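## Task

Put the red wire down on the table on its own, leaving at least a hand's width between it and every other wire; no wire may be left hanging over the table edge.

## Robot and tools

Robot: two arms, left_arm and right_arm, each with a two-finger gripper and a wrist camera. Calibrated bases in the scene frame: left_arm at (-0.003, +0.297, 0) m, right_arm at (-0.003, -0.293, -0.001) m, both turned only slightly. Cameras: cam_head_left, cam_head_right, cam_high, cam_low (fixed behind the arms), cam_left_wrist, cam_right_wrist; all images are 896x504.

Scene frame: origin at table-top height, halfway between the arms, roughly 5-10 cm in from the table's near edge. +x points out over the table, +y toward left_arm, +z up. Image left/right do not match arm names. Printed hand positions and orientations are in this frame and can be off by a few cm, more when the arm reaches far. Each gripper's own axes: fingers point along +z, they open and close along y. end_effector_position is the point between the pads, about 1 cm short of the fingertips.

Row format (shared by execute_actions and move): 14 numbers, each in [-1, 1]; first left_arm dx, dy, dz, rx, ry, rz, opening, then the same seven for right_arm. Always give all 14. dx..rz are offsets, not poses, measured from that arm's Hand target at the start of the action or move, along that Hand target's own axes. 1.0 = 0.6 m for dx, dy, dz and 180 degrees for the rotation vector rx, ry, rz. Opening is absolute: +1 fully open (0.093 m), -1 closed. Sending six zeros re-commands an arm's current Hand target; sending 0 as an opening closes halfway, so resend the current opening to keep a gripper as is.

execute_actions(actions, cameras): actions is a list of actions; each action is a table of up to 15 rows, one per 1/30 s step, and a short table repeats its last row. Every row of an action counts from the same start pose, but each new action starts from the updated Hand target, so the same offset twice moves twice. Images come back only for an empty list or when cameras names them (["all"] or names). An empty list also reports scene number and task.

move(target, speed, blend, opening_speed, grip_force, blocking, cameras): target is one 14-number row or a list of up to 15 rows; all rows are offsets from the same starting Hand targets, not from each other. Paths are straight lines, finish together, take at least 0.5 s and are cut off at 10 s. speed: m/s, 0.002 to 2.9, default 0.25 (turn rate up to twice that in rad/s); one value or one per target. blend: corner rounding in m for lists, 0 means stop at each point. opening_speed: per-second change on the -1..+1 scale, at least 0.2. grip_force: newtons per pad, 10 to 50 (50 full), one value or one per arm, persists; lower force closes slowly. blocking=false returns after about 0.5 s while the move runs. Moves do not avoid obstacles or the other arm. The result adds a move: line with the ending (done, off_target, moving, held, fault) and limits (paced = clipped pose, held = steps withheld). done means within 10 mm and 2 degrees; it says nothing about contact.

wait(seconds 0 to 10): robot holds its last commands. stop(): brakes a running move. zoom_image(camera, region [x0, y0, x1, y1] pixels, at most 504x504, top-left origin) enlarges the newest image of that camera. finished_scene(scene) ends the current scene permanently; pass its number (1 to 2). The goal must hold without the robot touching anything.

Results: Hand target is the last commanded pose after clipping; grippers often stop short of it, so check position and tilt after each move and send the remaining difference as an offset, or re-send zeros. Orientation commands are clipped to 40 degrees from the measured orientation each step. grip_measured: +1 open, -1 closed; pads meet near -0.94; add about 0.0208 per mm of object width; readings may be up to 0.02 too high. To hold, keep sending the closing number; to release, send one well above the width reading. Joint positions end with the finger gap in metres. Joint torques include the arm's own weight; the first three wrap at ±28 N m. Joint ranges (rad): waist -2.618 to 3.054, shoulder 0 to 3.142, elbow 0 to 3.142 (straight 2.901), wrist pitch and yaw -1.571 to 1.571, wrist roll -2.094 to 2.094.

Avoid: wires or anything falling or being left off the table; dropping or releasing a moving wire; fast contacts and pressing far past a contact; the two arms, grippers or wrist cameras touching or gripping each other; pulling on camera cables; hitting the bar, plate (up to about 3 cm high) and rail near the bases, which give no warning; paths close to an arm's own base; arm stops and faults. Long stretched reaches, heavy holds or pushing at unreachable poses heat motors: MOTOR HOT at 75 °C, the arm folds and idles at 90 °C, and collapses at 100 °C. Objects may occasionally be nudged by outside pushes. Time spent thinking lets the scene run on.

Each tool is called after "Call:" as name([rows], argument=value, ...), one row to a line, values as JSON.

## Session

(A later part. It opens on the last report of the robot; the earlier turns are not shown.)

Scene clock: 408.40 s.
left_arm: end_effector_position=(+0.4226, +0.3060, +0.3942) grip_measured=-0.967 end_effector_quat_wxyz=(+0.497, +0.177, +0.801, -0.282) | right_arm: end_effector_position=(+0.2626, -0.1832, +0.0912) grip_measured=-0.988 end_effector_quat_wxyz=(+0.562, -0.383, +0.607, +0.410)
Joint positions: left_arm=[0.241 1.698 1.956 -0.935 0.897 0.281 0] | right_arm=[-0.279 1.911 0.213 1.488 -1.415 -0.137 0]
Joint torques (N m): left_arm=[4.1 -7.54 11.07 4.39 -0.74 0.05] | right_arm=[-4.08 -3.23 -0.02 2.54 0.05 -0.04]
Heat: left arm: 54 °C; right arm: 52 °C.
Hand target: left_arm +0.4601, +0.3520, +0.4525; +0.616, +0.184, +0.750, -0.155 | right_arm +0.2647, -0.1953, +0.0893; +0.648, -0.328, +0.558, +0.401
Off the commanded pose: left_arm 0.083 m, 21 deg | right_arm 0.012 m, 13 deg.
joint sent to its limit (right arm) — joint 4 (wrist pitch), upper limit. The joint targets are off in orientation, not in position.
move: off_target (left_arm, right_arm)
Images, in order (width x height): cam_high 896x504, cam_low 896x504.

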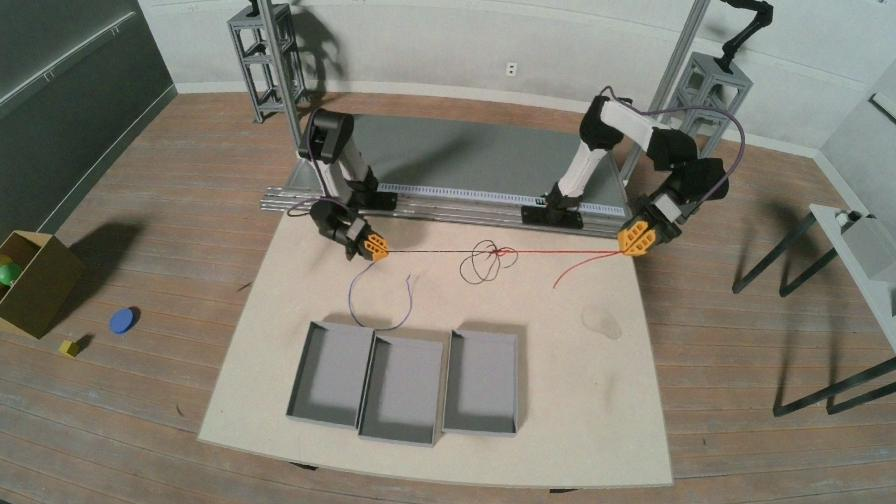

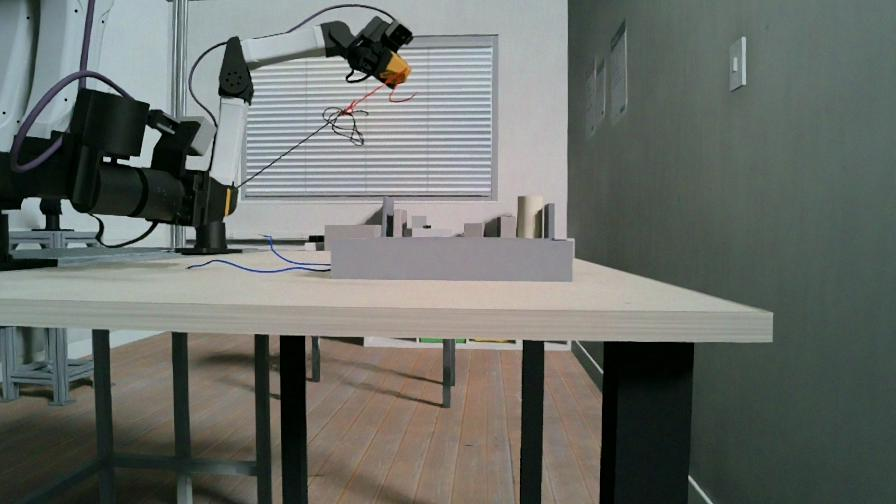

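Call:
move([
  [-0.003,-0.253,0.02,0,0,0,-1,0,0,0,0,0,0,-1],
  [-0.085,-0.253,0.004,0,0,0,-1,0,0,0,0,0,0,-1],
  [0.03,-0.253,0.02,0,0,0,-1,0,0,0,0,0,0,-1],
  [-0.085,-0.253,0.004,0,0,0,-1,0,0,0,0,0,0,-1],
  [0.03,-0.253,0.02,0,0,0,-1,0,0,0,0,0,0,-1],
  [-0.003,-0.253,0.02,0,0,0,-1,0,0,0,0,0,0,-1],
], speed=[0.1,0.4,0.4,0.4,0.4,0.2], blend=[0.02,0.02,0.02,0.02,0.02,0], cameras=["cam_low","cam_high","cam_right_wrist"])

Call:
zoom_image(camera="cam_high", region=[400, 170, 640, 340])

Call:
zoom_image(camera="cam_low", region=[280, 30, 440, 210])

Scene clock: 421.97 s.
left_arm: end_effector_position=(+0.3978, +0.2108, +0.4366) grip_measured=-0.967 end_effector_quat_wxyz=(+0.597, +0.187, +0.764, -0.160) | right_arm: end_effector_position=(+0.2626, -0.1925, +0.0845) grip_measured=-0.988 end_effector_quat_wxyz=(+0.561, -0.361, +0.623, +0.409)
Joint positions: left_arm=[-0.154 1.405 1.649 -0.547 0.371 0.121 0] | right_arm=[-0.318 1.934 0.201 1.485 -1.416 -0.138 0]
Joint torques (N m): left_arm=[-0.21 -4.16 8.13 2.62 0.01 -0.11] | right_arm=[-0.57 -5.41 0.84 2.48 -0.07 0.02]
Motor temperatures (°C): left_arm=[26 42 45 58 28 25 27] | right_arm=[27 48 33 52 27 24 30]
Heat: left arm: 58 °C; right arm: 52 °C.
Hand target: left_arm +0.3999, +0.2120, +0.4530; +0.616, +0.184, +0.750, -0.156 | right_arm +0.2647, -0.1953, +0.0892; +0.648, -0.328, +0.558, +0.401
Off the commanded pose: left_arm 0.017 m, 3 deg | right_arm 0.006 m, 13 deg.
joint sent to its limit (right arm) — joint 4 (wrist pitch), upper limit. The joint targets are off in orientation, not in position.
move: off_target (left_arm, right_arm); blend cut to 0.0099 m at target 5
Images, in order (width x height): cam_high 896x504, cam_low 896x504, cam_right_wrist 896x504.

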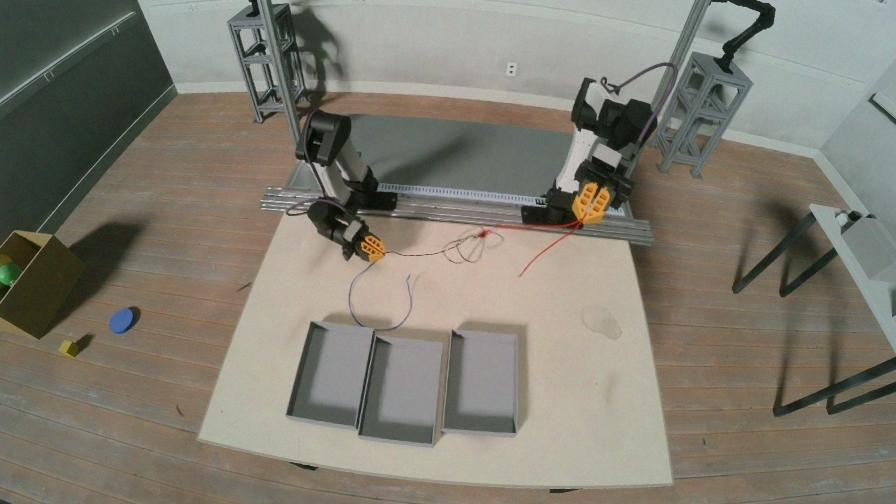

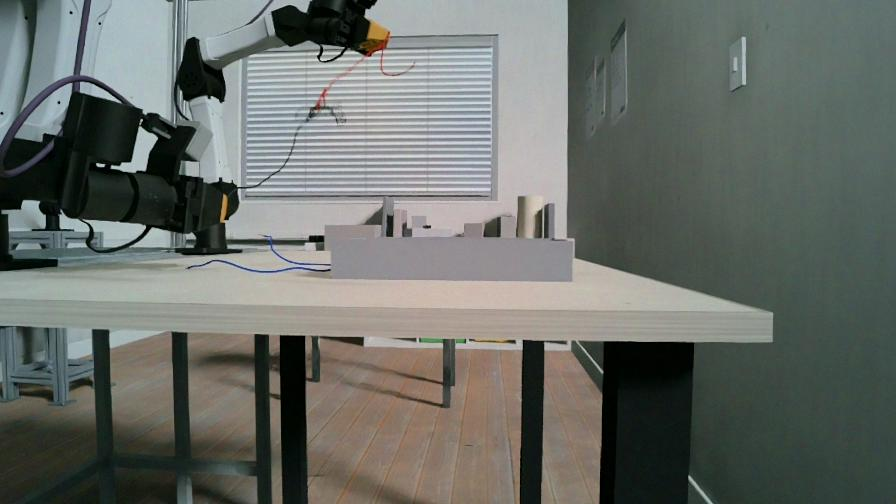

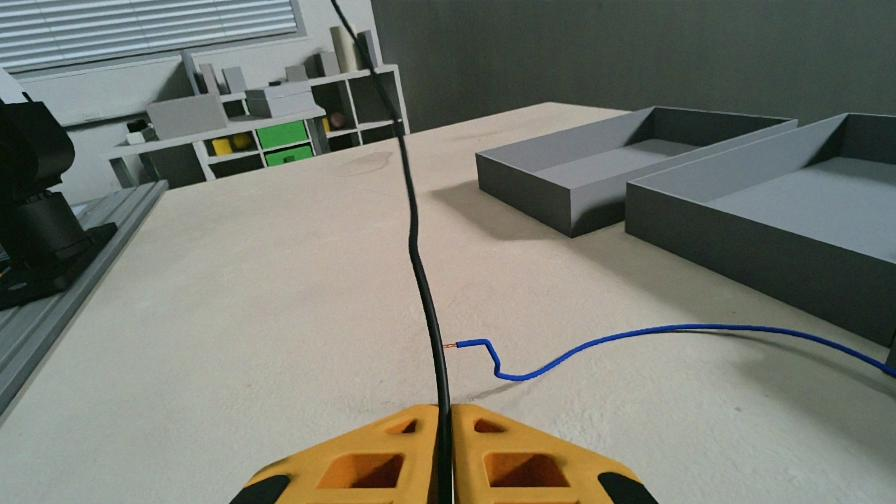

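Scaled by 2.100 from the camera's 896x504 image, which has a finer 1280x720 frame.

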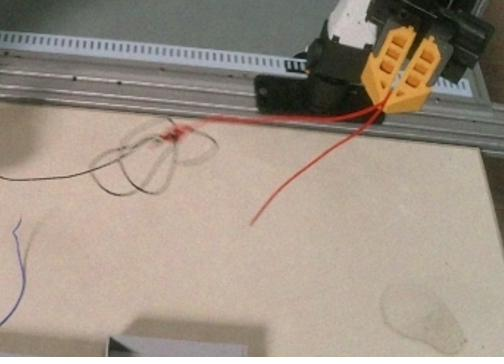

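Scaled by 2.800 from the camera's 896x504 image, which has a finer 1280x720 frame.

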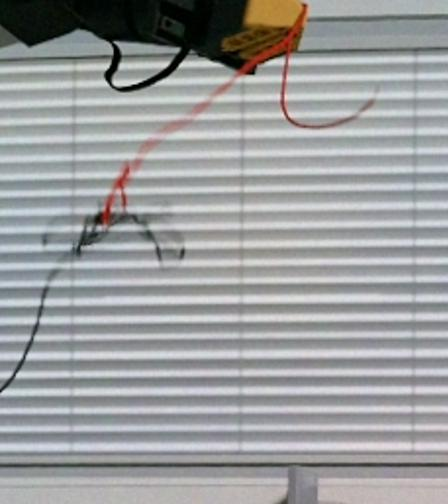

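Call:
wait(seconds=1.5, cameras=["cam_low","cam_high","cam_head_left"])

Call:
zoom_image(camera="cam_high", region=[420, 190, 580, 300])

Call:
zoom_image(camera="cam_low", region=[280, 30, 440, 170])

Call:
zoom_image(camera="cam_head_left", region=[290, 40, 430, 200])

Scene clock: 427.00 s.
left_arm: end_effector_position=(+0.3979, +0.2109, +0.4366) grip_measured=-0.967 end_effector_quat_wxyz=(+0.597, +0.187, +0.764, -0.159) | right_arm: end_effector_position=(+0.2626, -0.1925, +0.0845) grip_measured=-0.988 end_effector_quat_wxyz=(+0.561, -0.361, +0.623, +0.409)
Joint positions: left_arm=[-0.154 1.405 1.649 -0.547 0.37 0.121 0] | right_arm=[-0.318 1.934 0.201 1.485 -1.416 -0.138 0]
Joint torques (N m): left_arm=[-0.24 -4.16 8.14 2.62 -0.01 -0.1] | right_arm=[-0.62 -5.46 0.98 2.55 -0.08 -0.1]
Motor temperatures (°C): left_arm=[26 41 45 56 28 25 27] | right_arm=[27 47 33 52 27 24 30]
Heat: left arm: 56 °C; right arm: 52 °C.
Hand target: left_arm +0.3999, +0.2120, +0.4530; +0.616, +0.184, +0.750, -0.156 | right_arm +0.2647, -0.1953, +0.0892; +0.648, -0.328, +0.558, +0.401
Tool commands: left_gripper/opening=-1.0 right_gripper/opening=-1.0
Off the commanded pose: left_arm 0.017 m, 3 deg | right_arm 0.006 m, 13 deg.
wait: 1.50 s; at rest from the start
Images, in order (width x height): cam_head_left 896x504, cam_high 896x504, cam_low 896x504.

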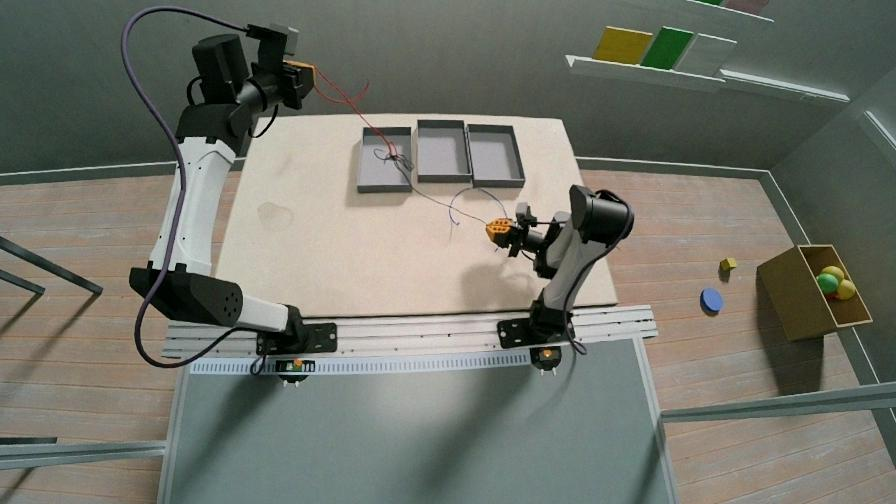

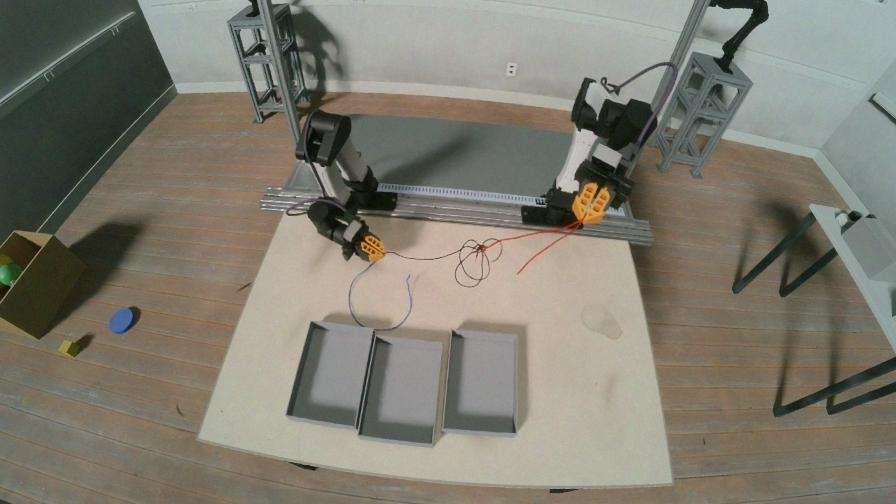

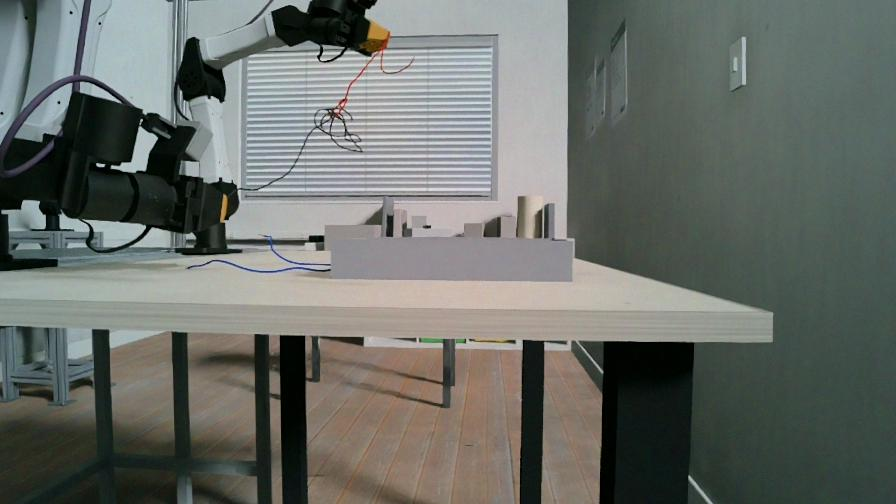

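Scaled by 3.150 from the camera's 896x504 image, which has a finer 1280x720 frame.

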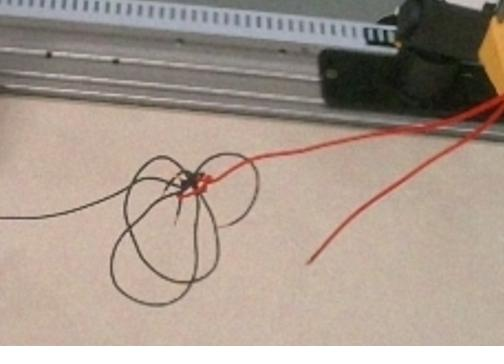

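Scaled by 3.150 from the camera's 896x504 image, which has a finer 1280x720 frame.

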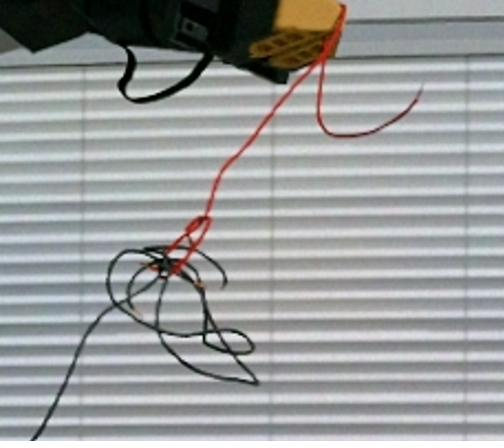

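Scaled by 3.150 from the camera's 896x504 image, which has a finer 1280x720 frame.

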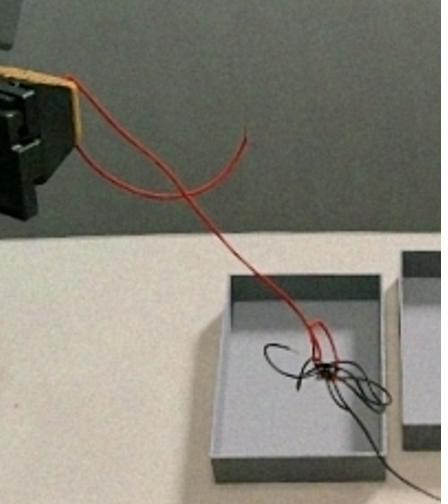

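Call:
move(target=[-0.01,0.3,-0.04,0,0,0,-1,0,0,0,0,0,0,-1], speed=0.06, cameras=["cam_low","cam_high"])

Call:
zoom_image(camera="cam_high", region=[420, 190, 640, 300])

Call:
zoom_image(camera="cam_low", region=[280, 30, 440, 170])

Scene clock: 434.80 s.
left_arm: end_effector_position=(+0.4066, +0.3074, +0.3996) grip_measured=-0.967 end_effector_quat_wxyz=(+0.464, +0.183, +0.808, -0.314) | right_arm: end_effector_position=(+0.2586, -0.1851, +0.0884) grip_measured=-0.988 end_effector_quat_wxyz=(+0.557, -0.381, +0.607, +0.420)
Joint positions: left_arm=[0.272 1.767 2.122 -1.179 0.965 0.367 0] | right_arm=[-0.294 1.927 0.209 1.488 -1.443 -0.139 0]
Joint torques (N m): left_arm=[8.49 -6.76 11.64 5.02 -0.6 0.04] | right_arm=[-2.66 -4.71 0.49 2.46 0.23 -0.05]
Motor temperatures (°C): left_arm=[26 40 46 57 28 25 27] | right_arm=[27 47 32 53 27 24 30]
Heat: left arm: 57 °C; right arm: 53 °C.
Hand target: left_arm +0.4643, +0.3817, +0.4621; +0.615, +0.184, +0.750, -0.156 | right_arm +0.2648, -0.1954, +0.0893; +0.648, -0.328, +0.558, +0.401
Off the commanded pose: left_arm 0.113 m, 26 deg | right_arm 0.012 m, 14 deg.
joint sent to its limit (right arm) — joint 4 (wrist pitch), upper limit. The joint targets are off in orientation, not in position.
move: off_target (left_arm, right_arm)
Images, in order (width x height): cam_high 896x504, cam_low 896x504.

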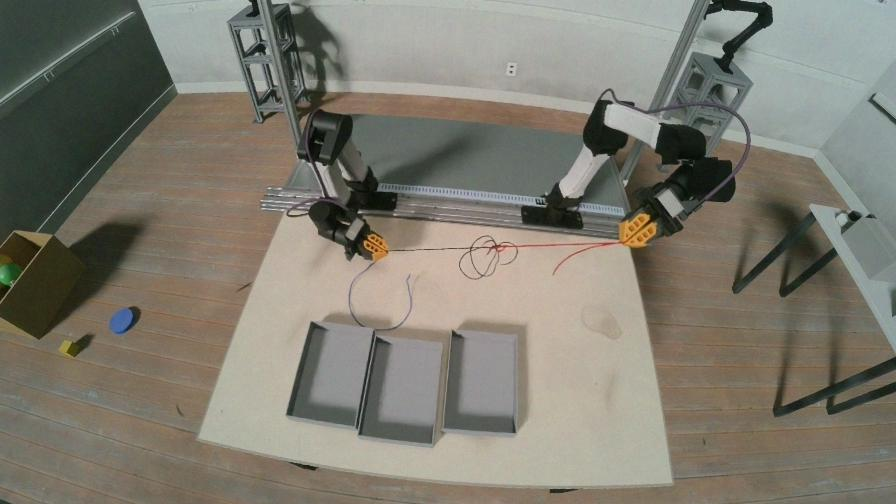

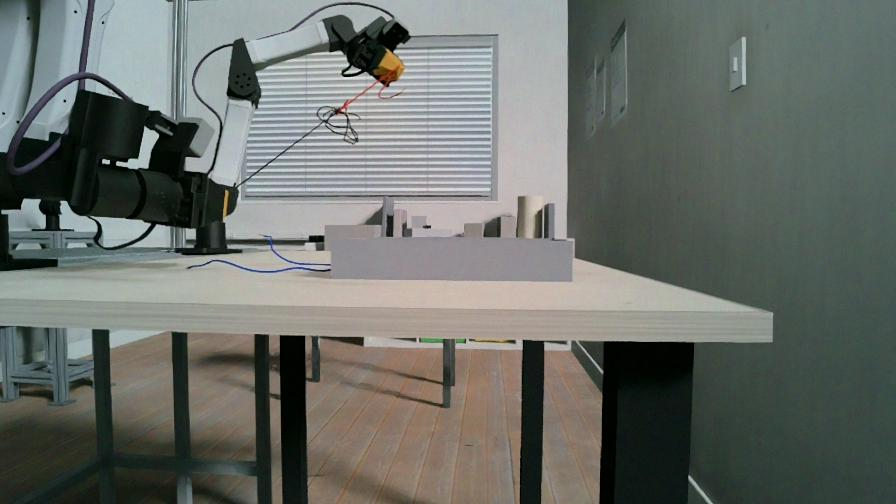

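Scaled by 2.291 from the camera's 896x504 image, which has a finer 1280x720 frame.

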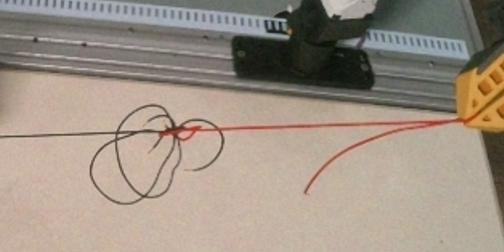

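Scaled by 3.150 from the camera's 896x504 image, which has a finer 1280x720 frame.

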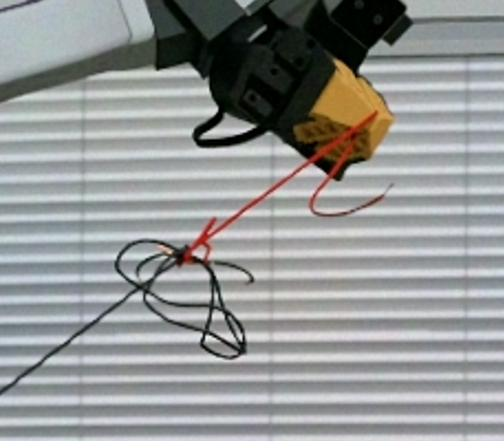

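Call:
move([
  [0.0,-0.2,0.04,0,0,0,-1,0,0,0,0,0,0,-1],
  [0.54,-0.222,0.04,0,0,0,-1,0,0,0,0,0,0,-1],
], speed=0.12, blend=[0.05,0], cameras=["all"])

Call:
zoom_image(camera="cam_high", region=[370, 190, 640, 330])

Call:
zoom_image(camera="cam_head_left", region=[300, 120, 520, 260])

Scene clock: 447.00 s.
left_arm: end_effector_position=(+0.3654, +0.2794, +0.1412) grip_measured=-0.967 end_effector_quat_wxyz=(+0.611, +0.178, +0.755, -0.158) | right_arm: end_effector_position=(+0.2619, -0.1923, +0.0848) grip_measured=-0.988 end_effector_quat_wxyz=(+0.560, -0.363, +0.621, +0.411)
Joint positions: left_arm=[0.176 1.438 0.406 0.713 0.675 0.211 0] | right_arm=[-0.319 1.934 0.201 1.485 -1.422 -0.139 0]
Joint torques (N m): left_arm=[0.35 -2.71 5.01 2.48 0.22 0.08] | right_arm=[-0.62 -5.44 0.84 2.5 0.03 -0.09]
Motor temperatures (°C): left_arm=[27 41 45 60 28 25 27] | right_arm=[27 46 32 53 27 24 30]
Heat: left arm: 60 °C; right arm: 53 °C.
Hand target: left_arm +0.3662, +0.2802, +0.1406; +0.615, +0.184, +0.751, -0.156 | right_arm +0.2647, -0.1953, +0.0893; +0.648, -0.328, +0.558, +0.401
Off the commanded pose: left_arm 0.001 m, 1 deg | right_arm 0.006 m, 13 deg.
joint sent to its limit (right arm) — joint 4 (wrist pitch), upper limit. The joint targets are off in orientation, not in position.
move: off_target (right_arm)

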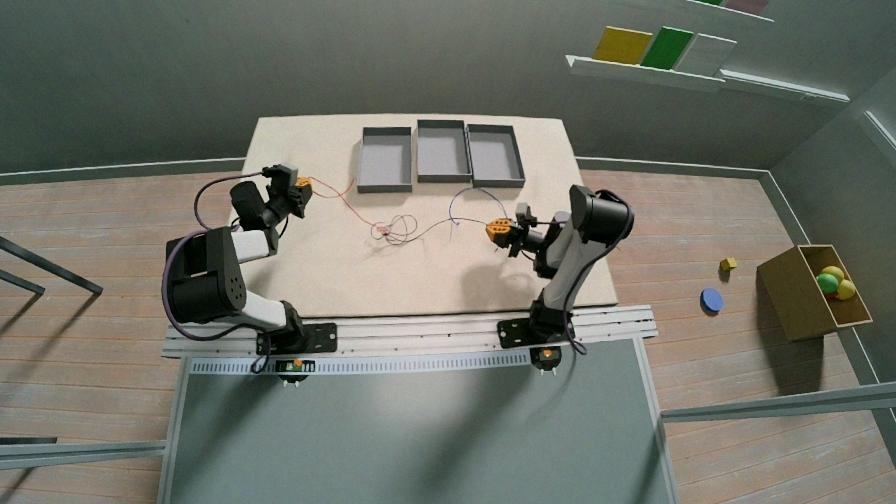

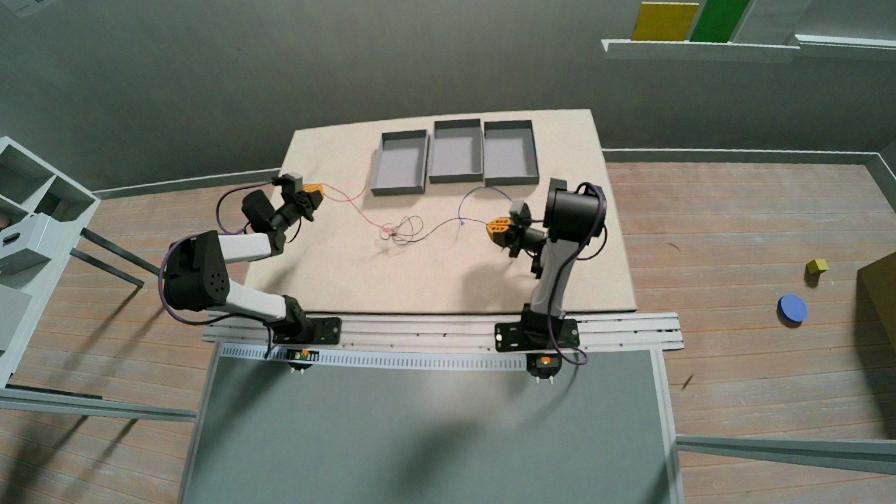

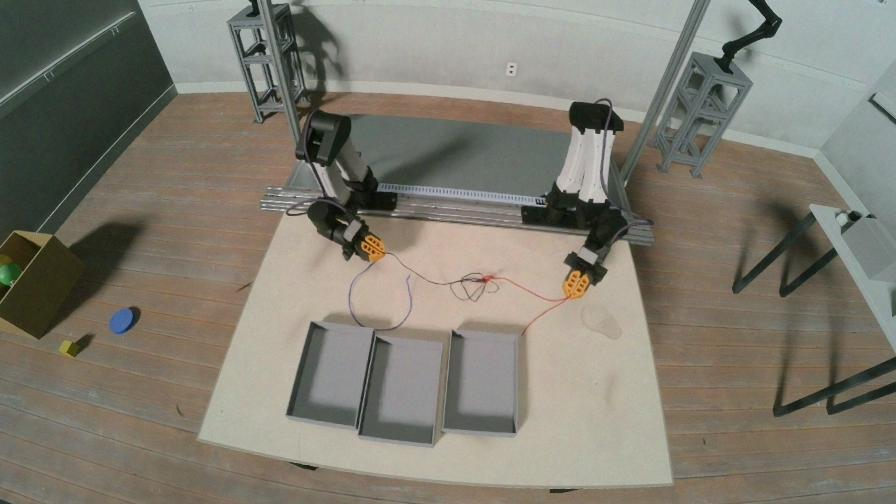

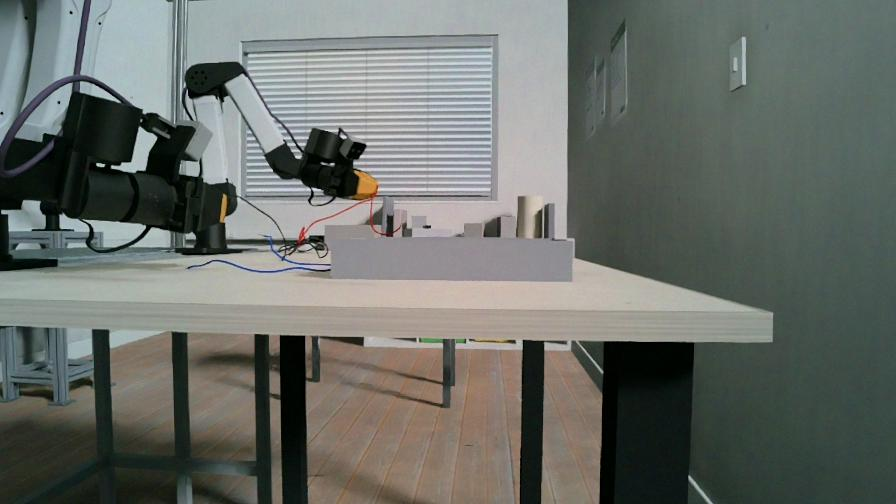

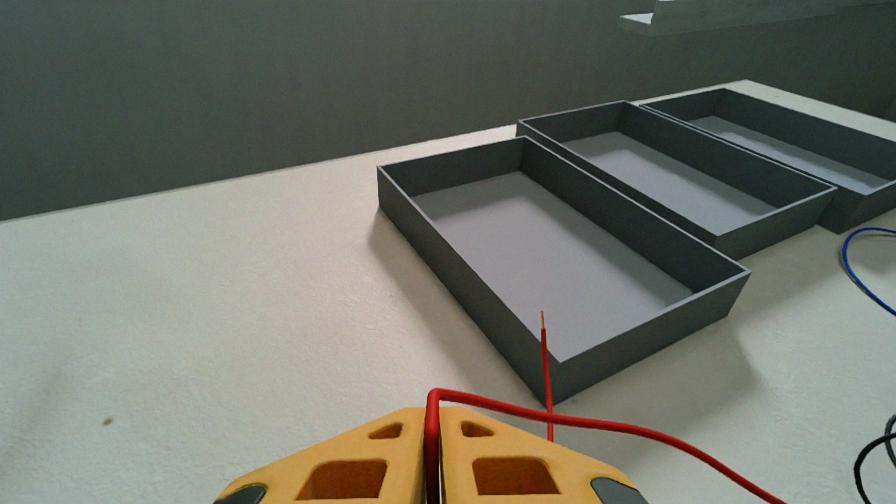

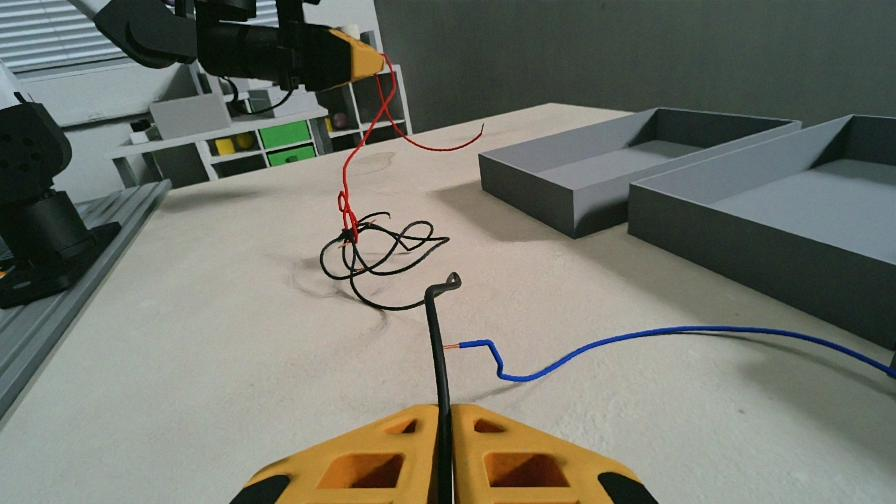

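Scaled by 1.867 from the camera's 896x504 image, which has a finer 1280x720 frame.

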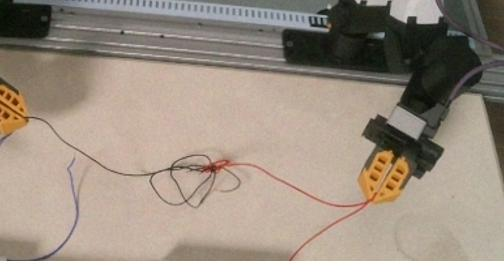

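Scaled by 2.291 from the camera's 896x504 image, which has a finer 1280x720 frame.

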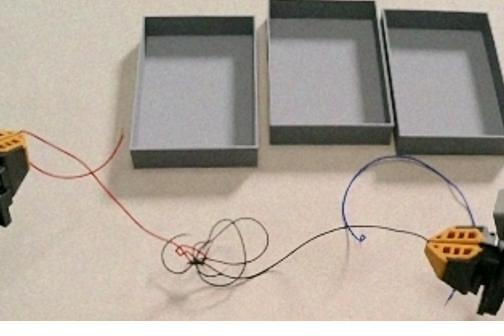

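Call:
move([
  [0,0,0,0,0,0,-1,0.074,0,-0.012,0,0,0,-1],
  [0,0,0,0,0,0,-1,0.074,0,-0.012,0,0,0,-0.3],
  [0,0,0,0,0,0,-1,-0.183,0,-0.083,0,0,0,-0.3],
  [0,0,0,0,0,0,-1,-0.269,-0.015,0.113,0.301,0.487,0.246,-0.3],
], speed=[0.08,0.1,0.12,0.4], cameras=["all"])

Scene clock: 468.43 s.
left_arm: end_effector_position=(+0.3654, +0.2793, +0.1414) grip_measured=-0.967 end_effector_quat_wxyz=(+0.611, +0.178, +0.755, -0.158) | right_arm: end_effector_position=(+0.2927, -0.1656, +0.2547) grip_measured=-0.301 end_effector_quat_wxyz=(+0.109, -0.005, +0.993, +0.054)
Joint positions: left_arm=[0.176 1.438 0.406 0.714 0.676 0.211 0] | right_arm=[0.344 1.644 1.868 -1.555 -0.017 0.389 0.031]
Joint torques (N m): left_arm=[0.36 -2.71 4.97 2.49 0.22 0.1] | right_arm=[0.81 -7.21 7.53 0.75 0.15 0.31]
Motor temperatures (°C): left_arm=[26 38 42 55 28 25 27] | right_arm=[27 44 32 51 27 24 30]
Heat: left arm: 55 °C; right arm: 51 °C.
Hand target: left_arm +0.3662, +0.2802, +0.1407; +0.616, +0.184, +0.750, -0.156 | right_arm +0.2949, -0.1653, +0.2592; +0.000, +0.000, +1.000, +0.000
Off the commanded pose: left_arm 0.001 m, 1 deg | right_arm 0.005 m, 14 deg.
joint sent to its limit (right arm) — joint 4 (wrist pitch), lower limit. The joint targets are off in orientation, not in position.
move: off_target (right_arm); target 2's new opening was sent with right_arm's hand 0.008 m and 15 deg from that target; limits=paced

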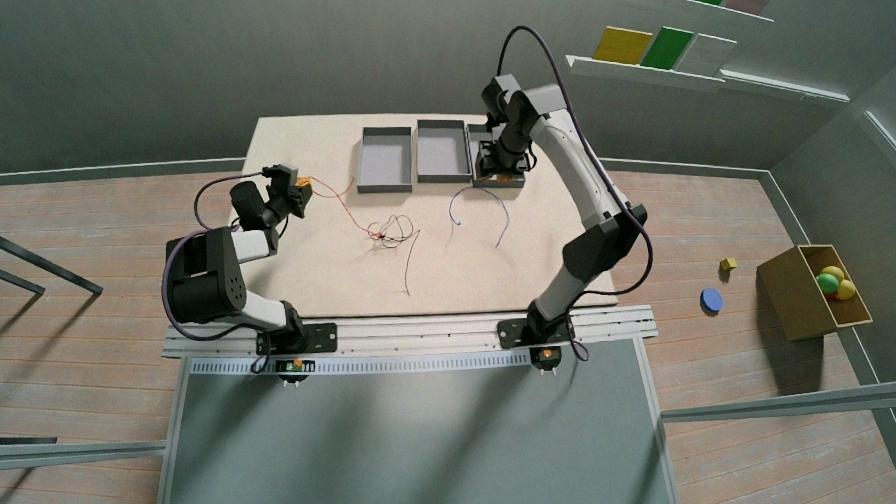

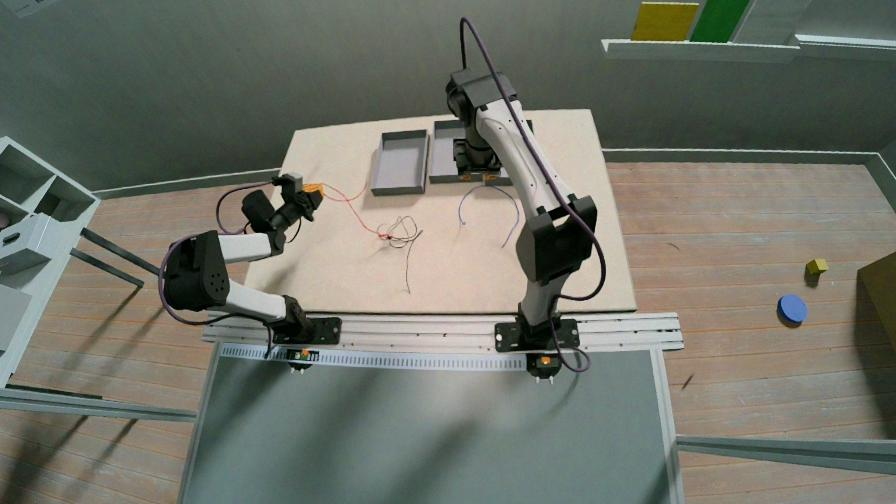

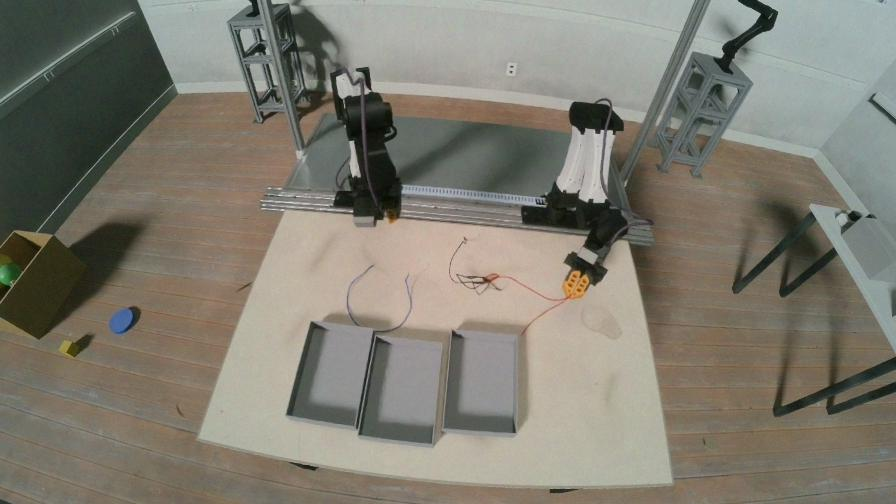

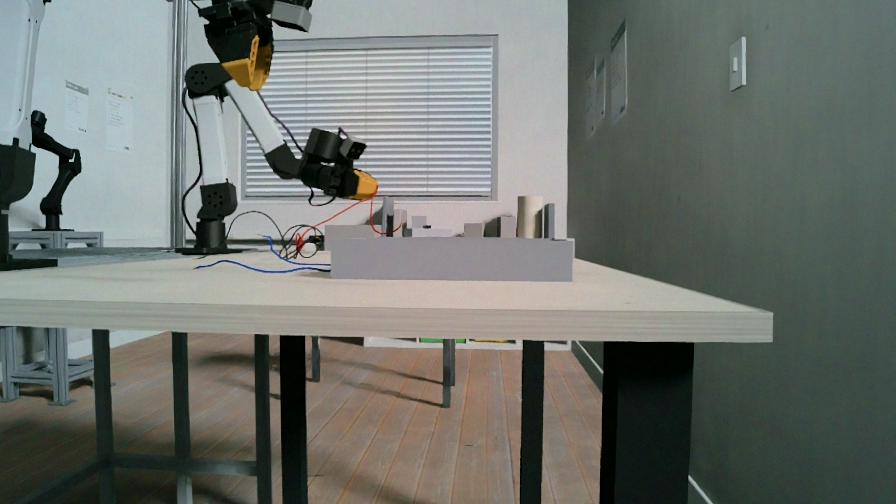

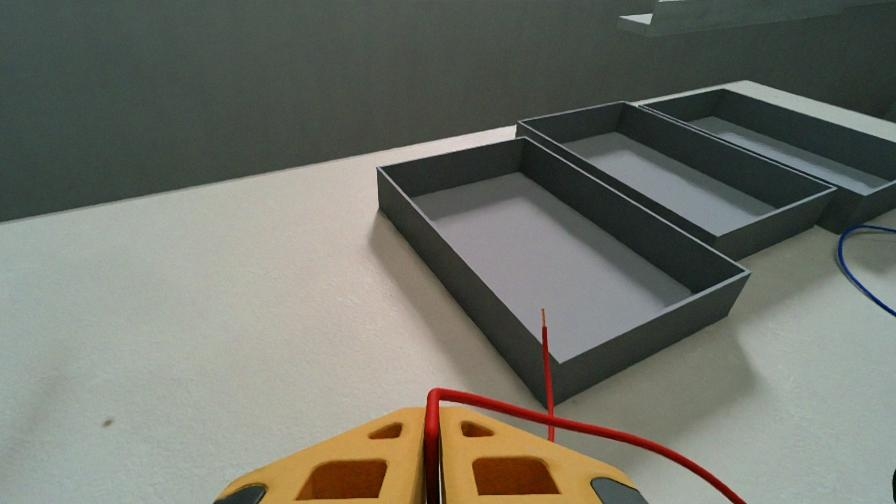

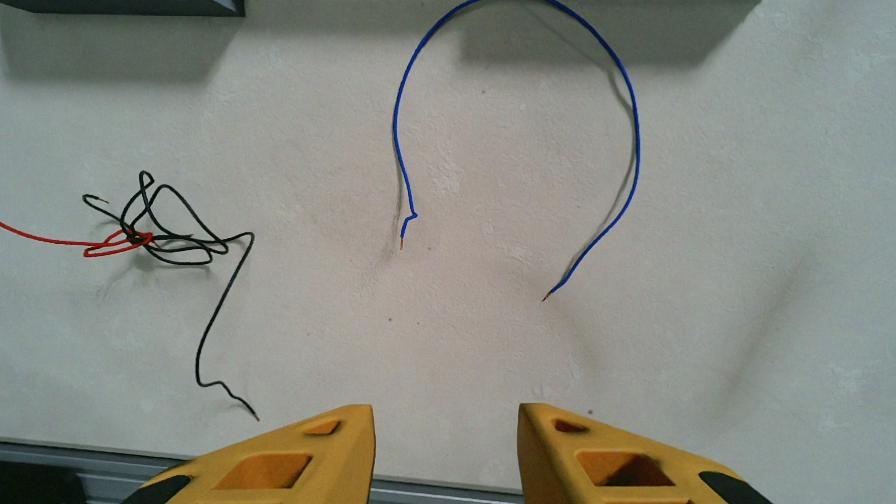

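Call:
zoom_image(camera="cam_right_wrist", region=[0, 140, 300, 290])

Scaled by 1.680 from the camera's 896x504 image, which has a finer 1280x720 frame.

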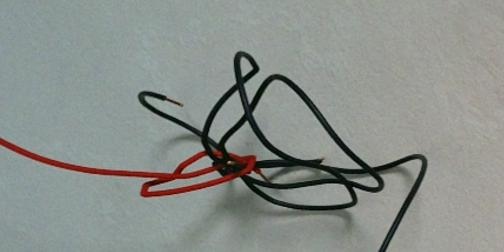

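Call:
move(target=[0,0,0,0,0,0,-1,0.02,0.3,0.1,0,0,0,-0.1], speed=0.2, cameras=["cam_right_wrist","cam_high","cam_low"])

Scene clock: 480.87 s.
left_arm: end_effector_position=(+0.3654, +0.2793, +0.1414) grip_measured=-0.967 end_effector_quat_wxyz=(+0.611, +0.178, +0.755, -0.158) | right_arm: end_effector_position=(+0.2810, +0.0111, +0.1971) grip_measured=-0.101 end_effector_quat_wxyz=(+0.054, -0.009, +0.997, +0.049)
Joint positions: left_arm=[0.176 1.438 0.406 0.714 0.676 0.211 0] | right_arm=[0.769 2.071 2.202 -1.558 0.01 0.804 0.04]
Joint torques (N m): left_arm=[0.34 -2.76 5 2.5 0.22 0.08] | right_arm=[0.02 -11.64 7.02 0.56 -0.09 0.38]
Motor temperatures (°C): left_arm=[26 37 40 54 28 25 27] | right_arm=[26 45 33 46 27 24 30]
Heat: left arm: 54 °C; right arm: 46 °C.
Hand target: left_arm +0.3662, +0.2802, +0.1407; +0.616, +0.184, +0.750, -0.156 | right_arm +0.2829, +0.0148, +0.1992; +0.000, +0.000, +1.000, +0.000
Off the commanded pose: left_arm 0.001 m, 1 deg | right_arm 0.005 m, 8 deg.
joint sent to its limit (right arm) — joint 4 (wrist pitch), lower limit. The joint targets are off in orientation, not in position.
move: off_target (right_arm)
Images, in order (width x height): cam_high 896x504, cam_low 896x504, cam_right_wrist 896x504.

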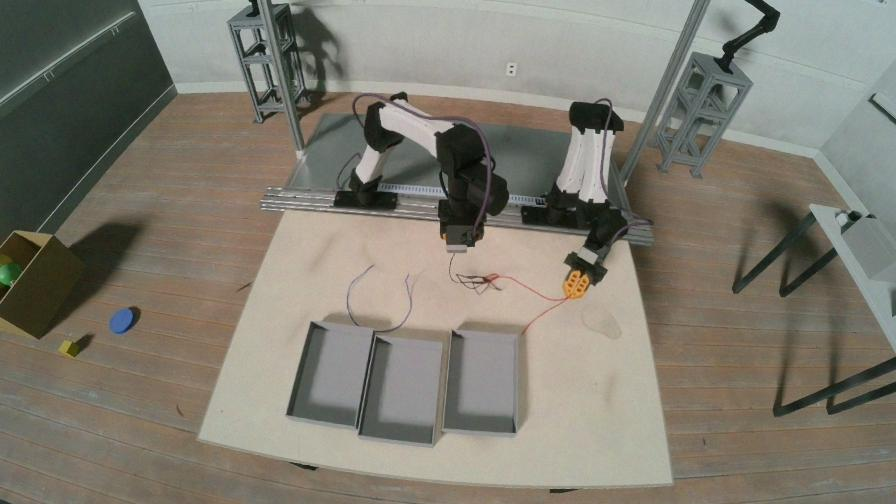

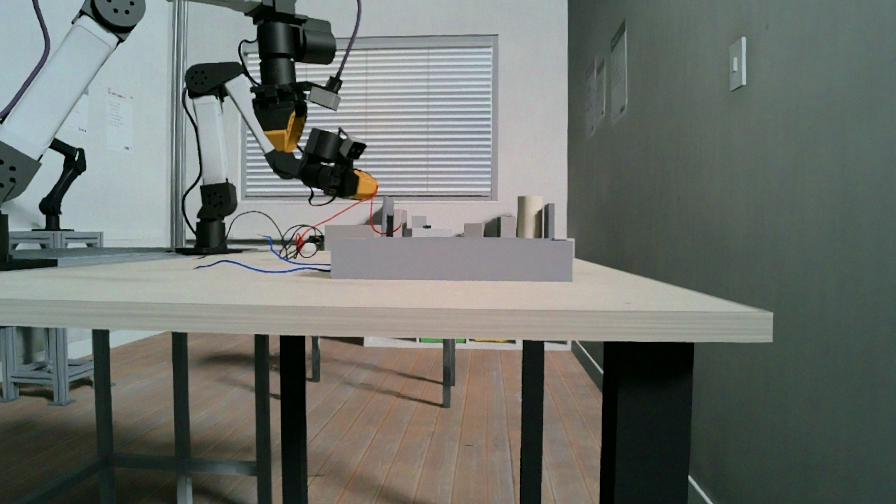

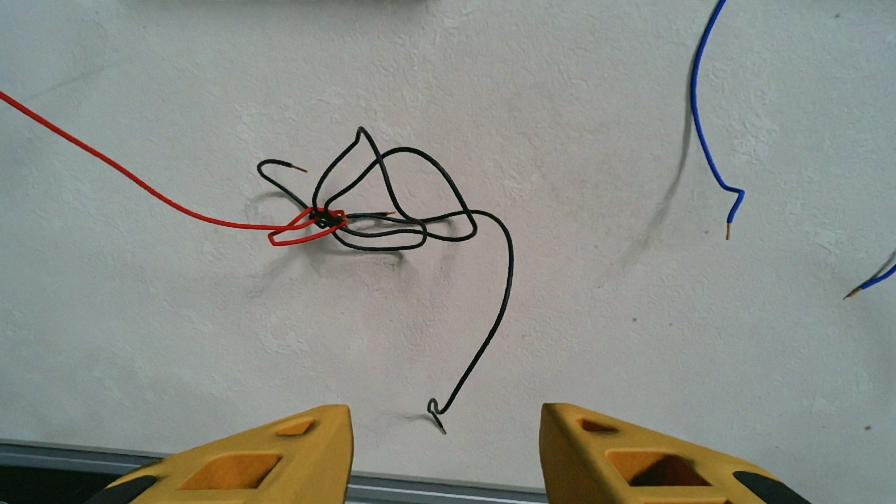

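Call:
zoom_image(camera="cam_right_wrist", region=[230, 110, 490, 270])

Scaled by 1.938 from the camera's 896x504 image, which has a finer 1280x720 frame.

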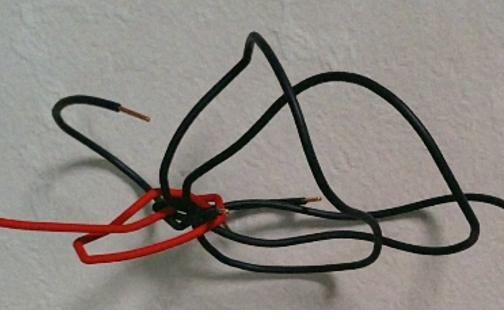

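Call:
move(target=[0,0,0,0,0,0,-1,-0.03,0.072,0.162,0,0,-0.5,-0.1], speed=0.2, cameras=["cam_right_wrist","cam_high","cam_head_left"])

Scene clock: 501.83 s.
left_arm: end_effector_position=(+0.3654, +0.2793, +0.1414) grip_measured=-0.967 end_effector_quat_wxyz=(+0.611, +0.178, +0.755, -0.158) | right_arm: end_effector_position=(+0.2997, +0.0553, +0.1067) grip_measured=-0.101 end_effector_quat_wxyz=(-0.004, +0.699, -0.715, -0.007)
Joint positions: left_arm=[0.176 1.438 0.406 0.714 0.676 0.211 0] | right_arm=[0.796 2.396 2.378 -1.547 -0.015 -0.7 0.04]
Joint torques (N m): left_arm=[0.35 -2.77 4.98 2.49 0.22 0.1] | right_arm=[0.79 -13.24 7.06 0.27 0.05 -0.01]
Motor temperatures (°C): left_arm=[26 35 39 53 28 25 27] | right_arm=[26 50 36 42 27 24 30]
Heat: left arm: 53 °C; right arm: 50 °C.
Hand target: left_arm +0.3662, +0.2802, +0.1407; +0.616, +0.184, +0.750, -0.156 | right_arm +0.3008, +0.0580, +0.1021; +0.000, +0.707, -0.707, +0.000
Off the commanded pose: left_arm 0.001 m, 1 deg | right_arm 0.006 m, 2 deg.
move: done
Images, in order (width x height): cam_head_left 896x504, cam_high 896x504, cam_right_wrist 896x504.

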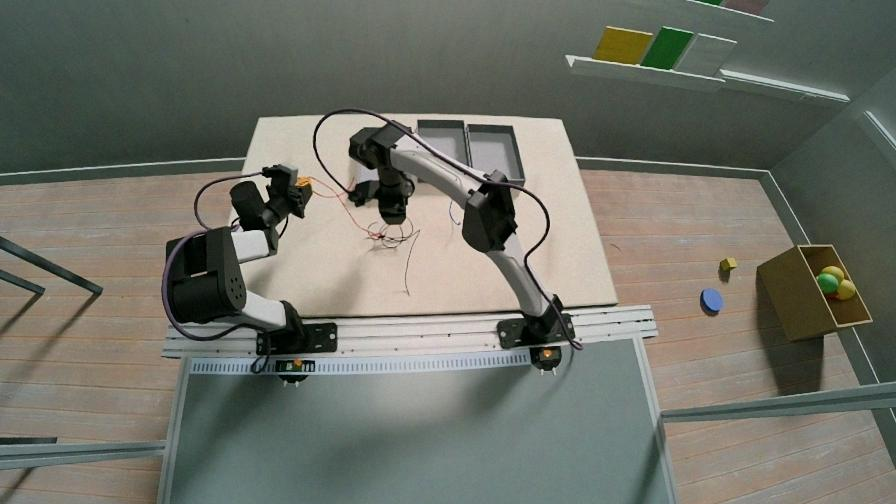

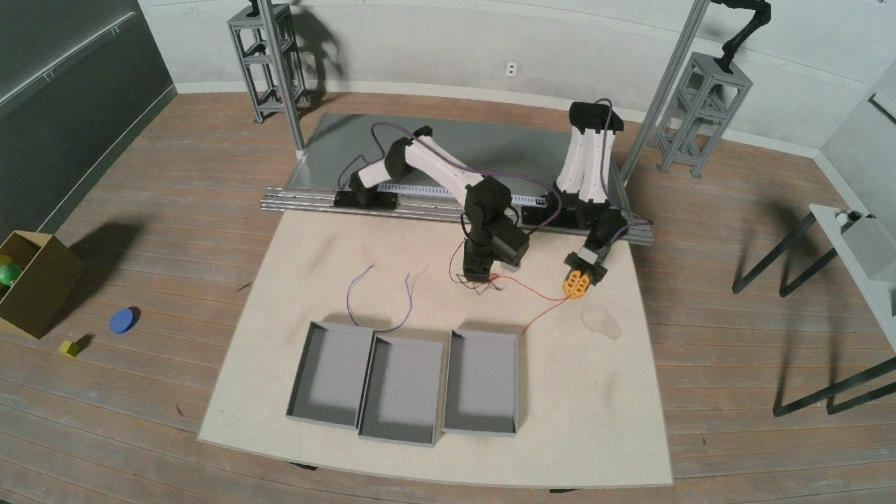

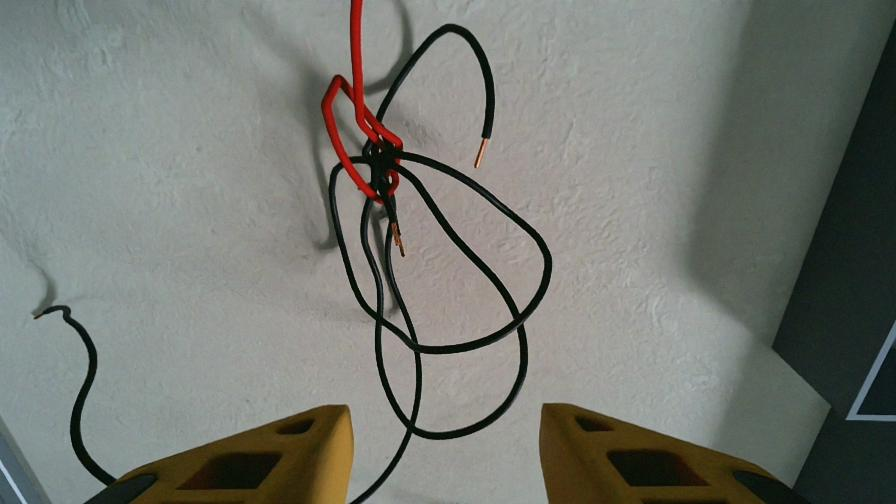

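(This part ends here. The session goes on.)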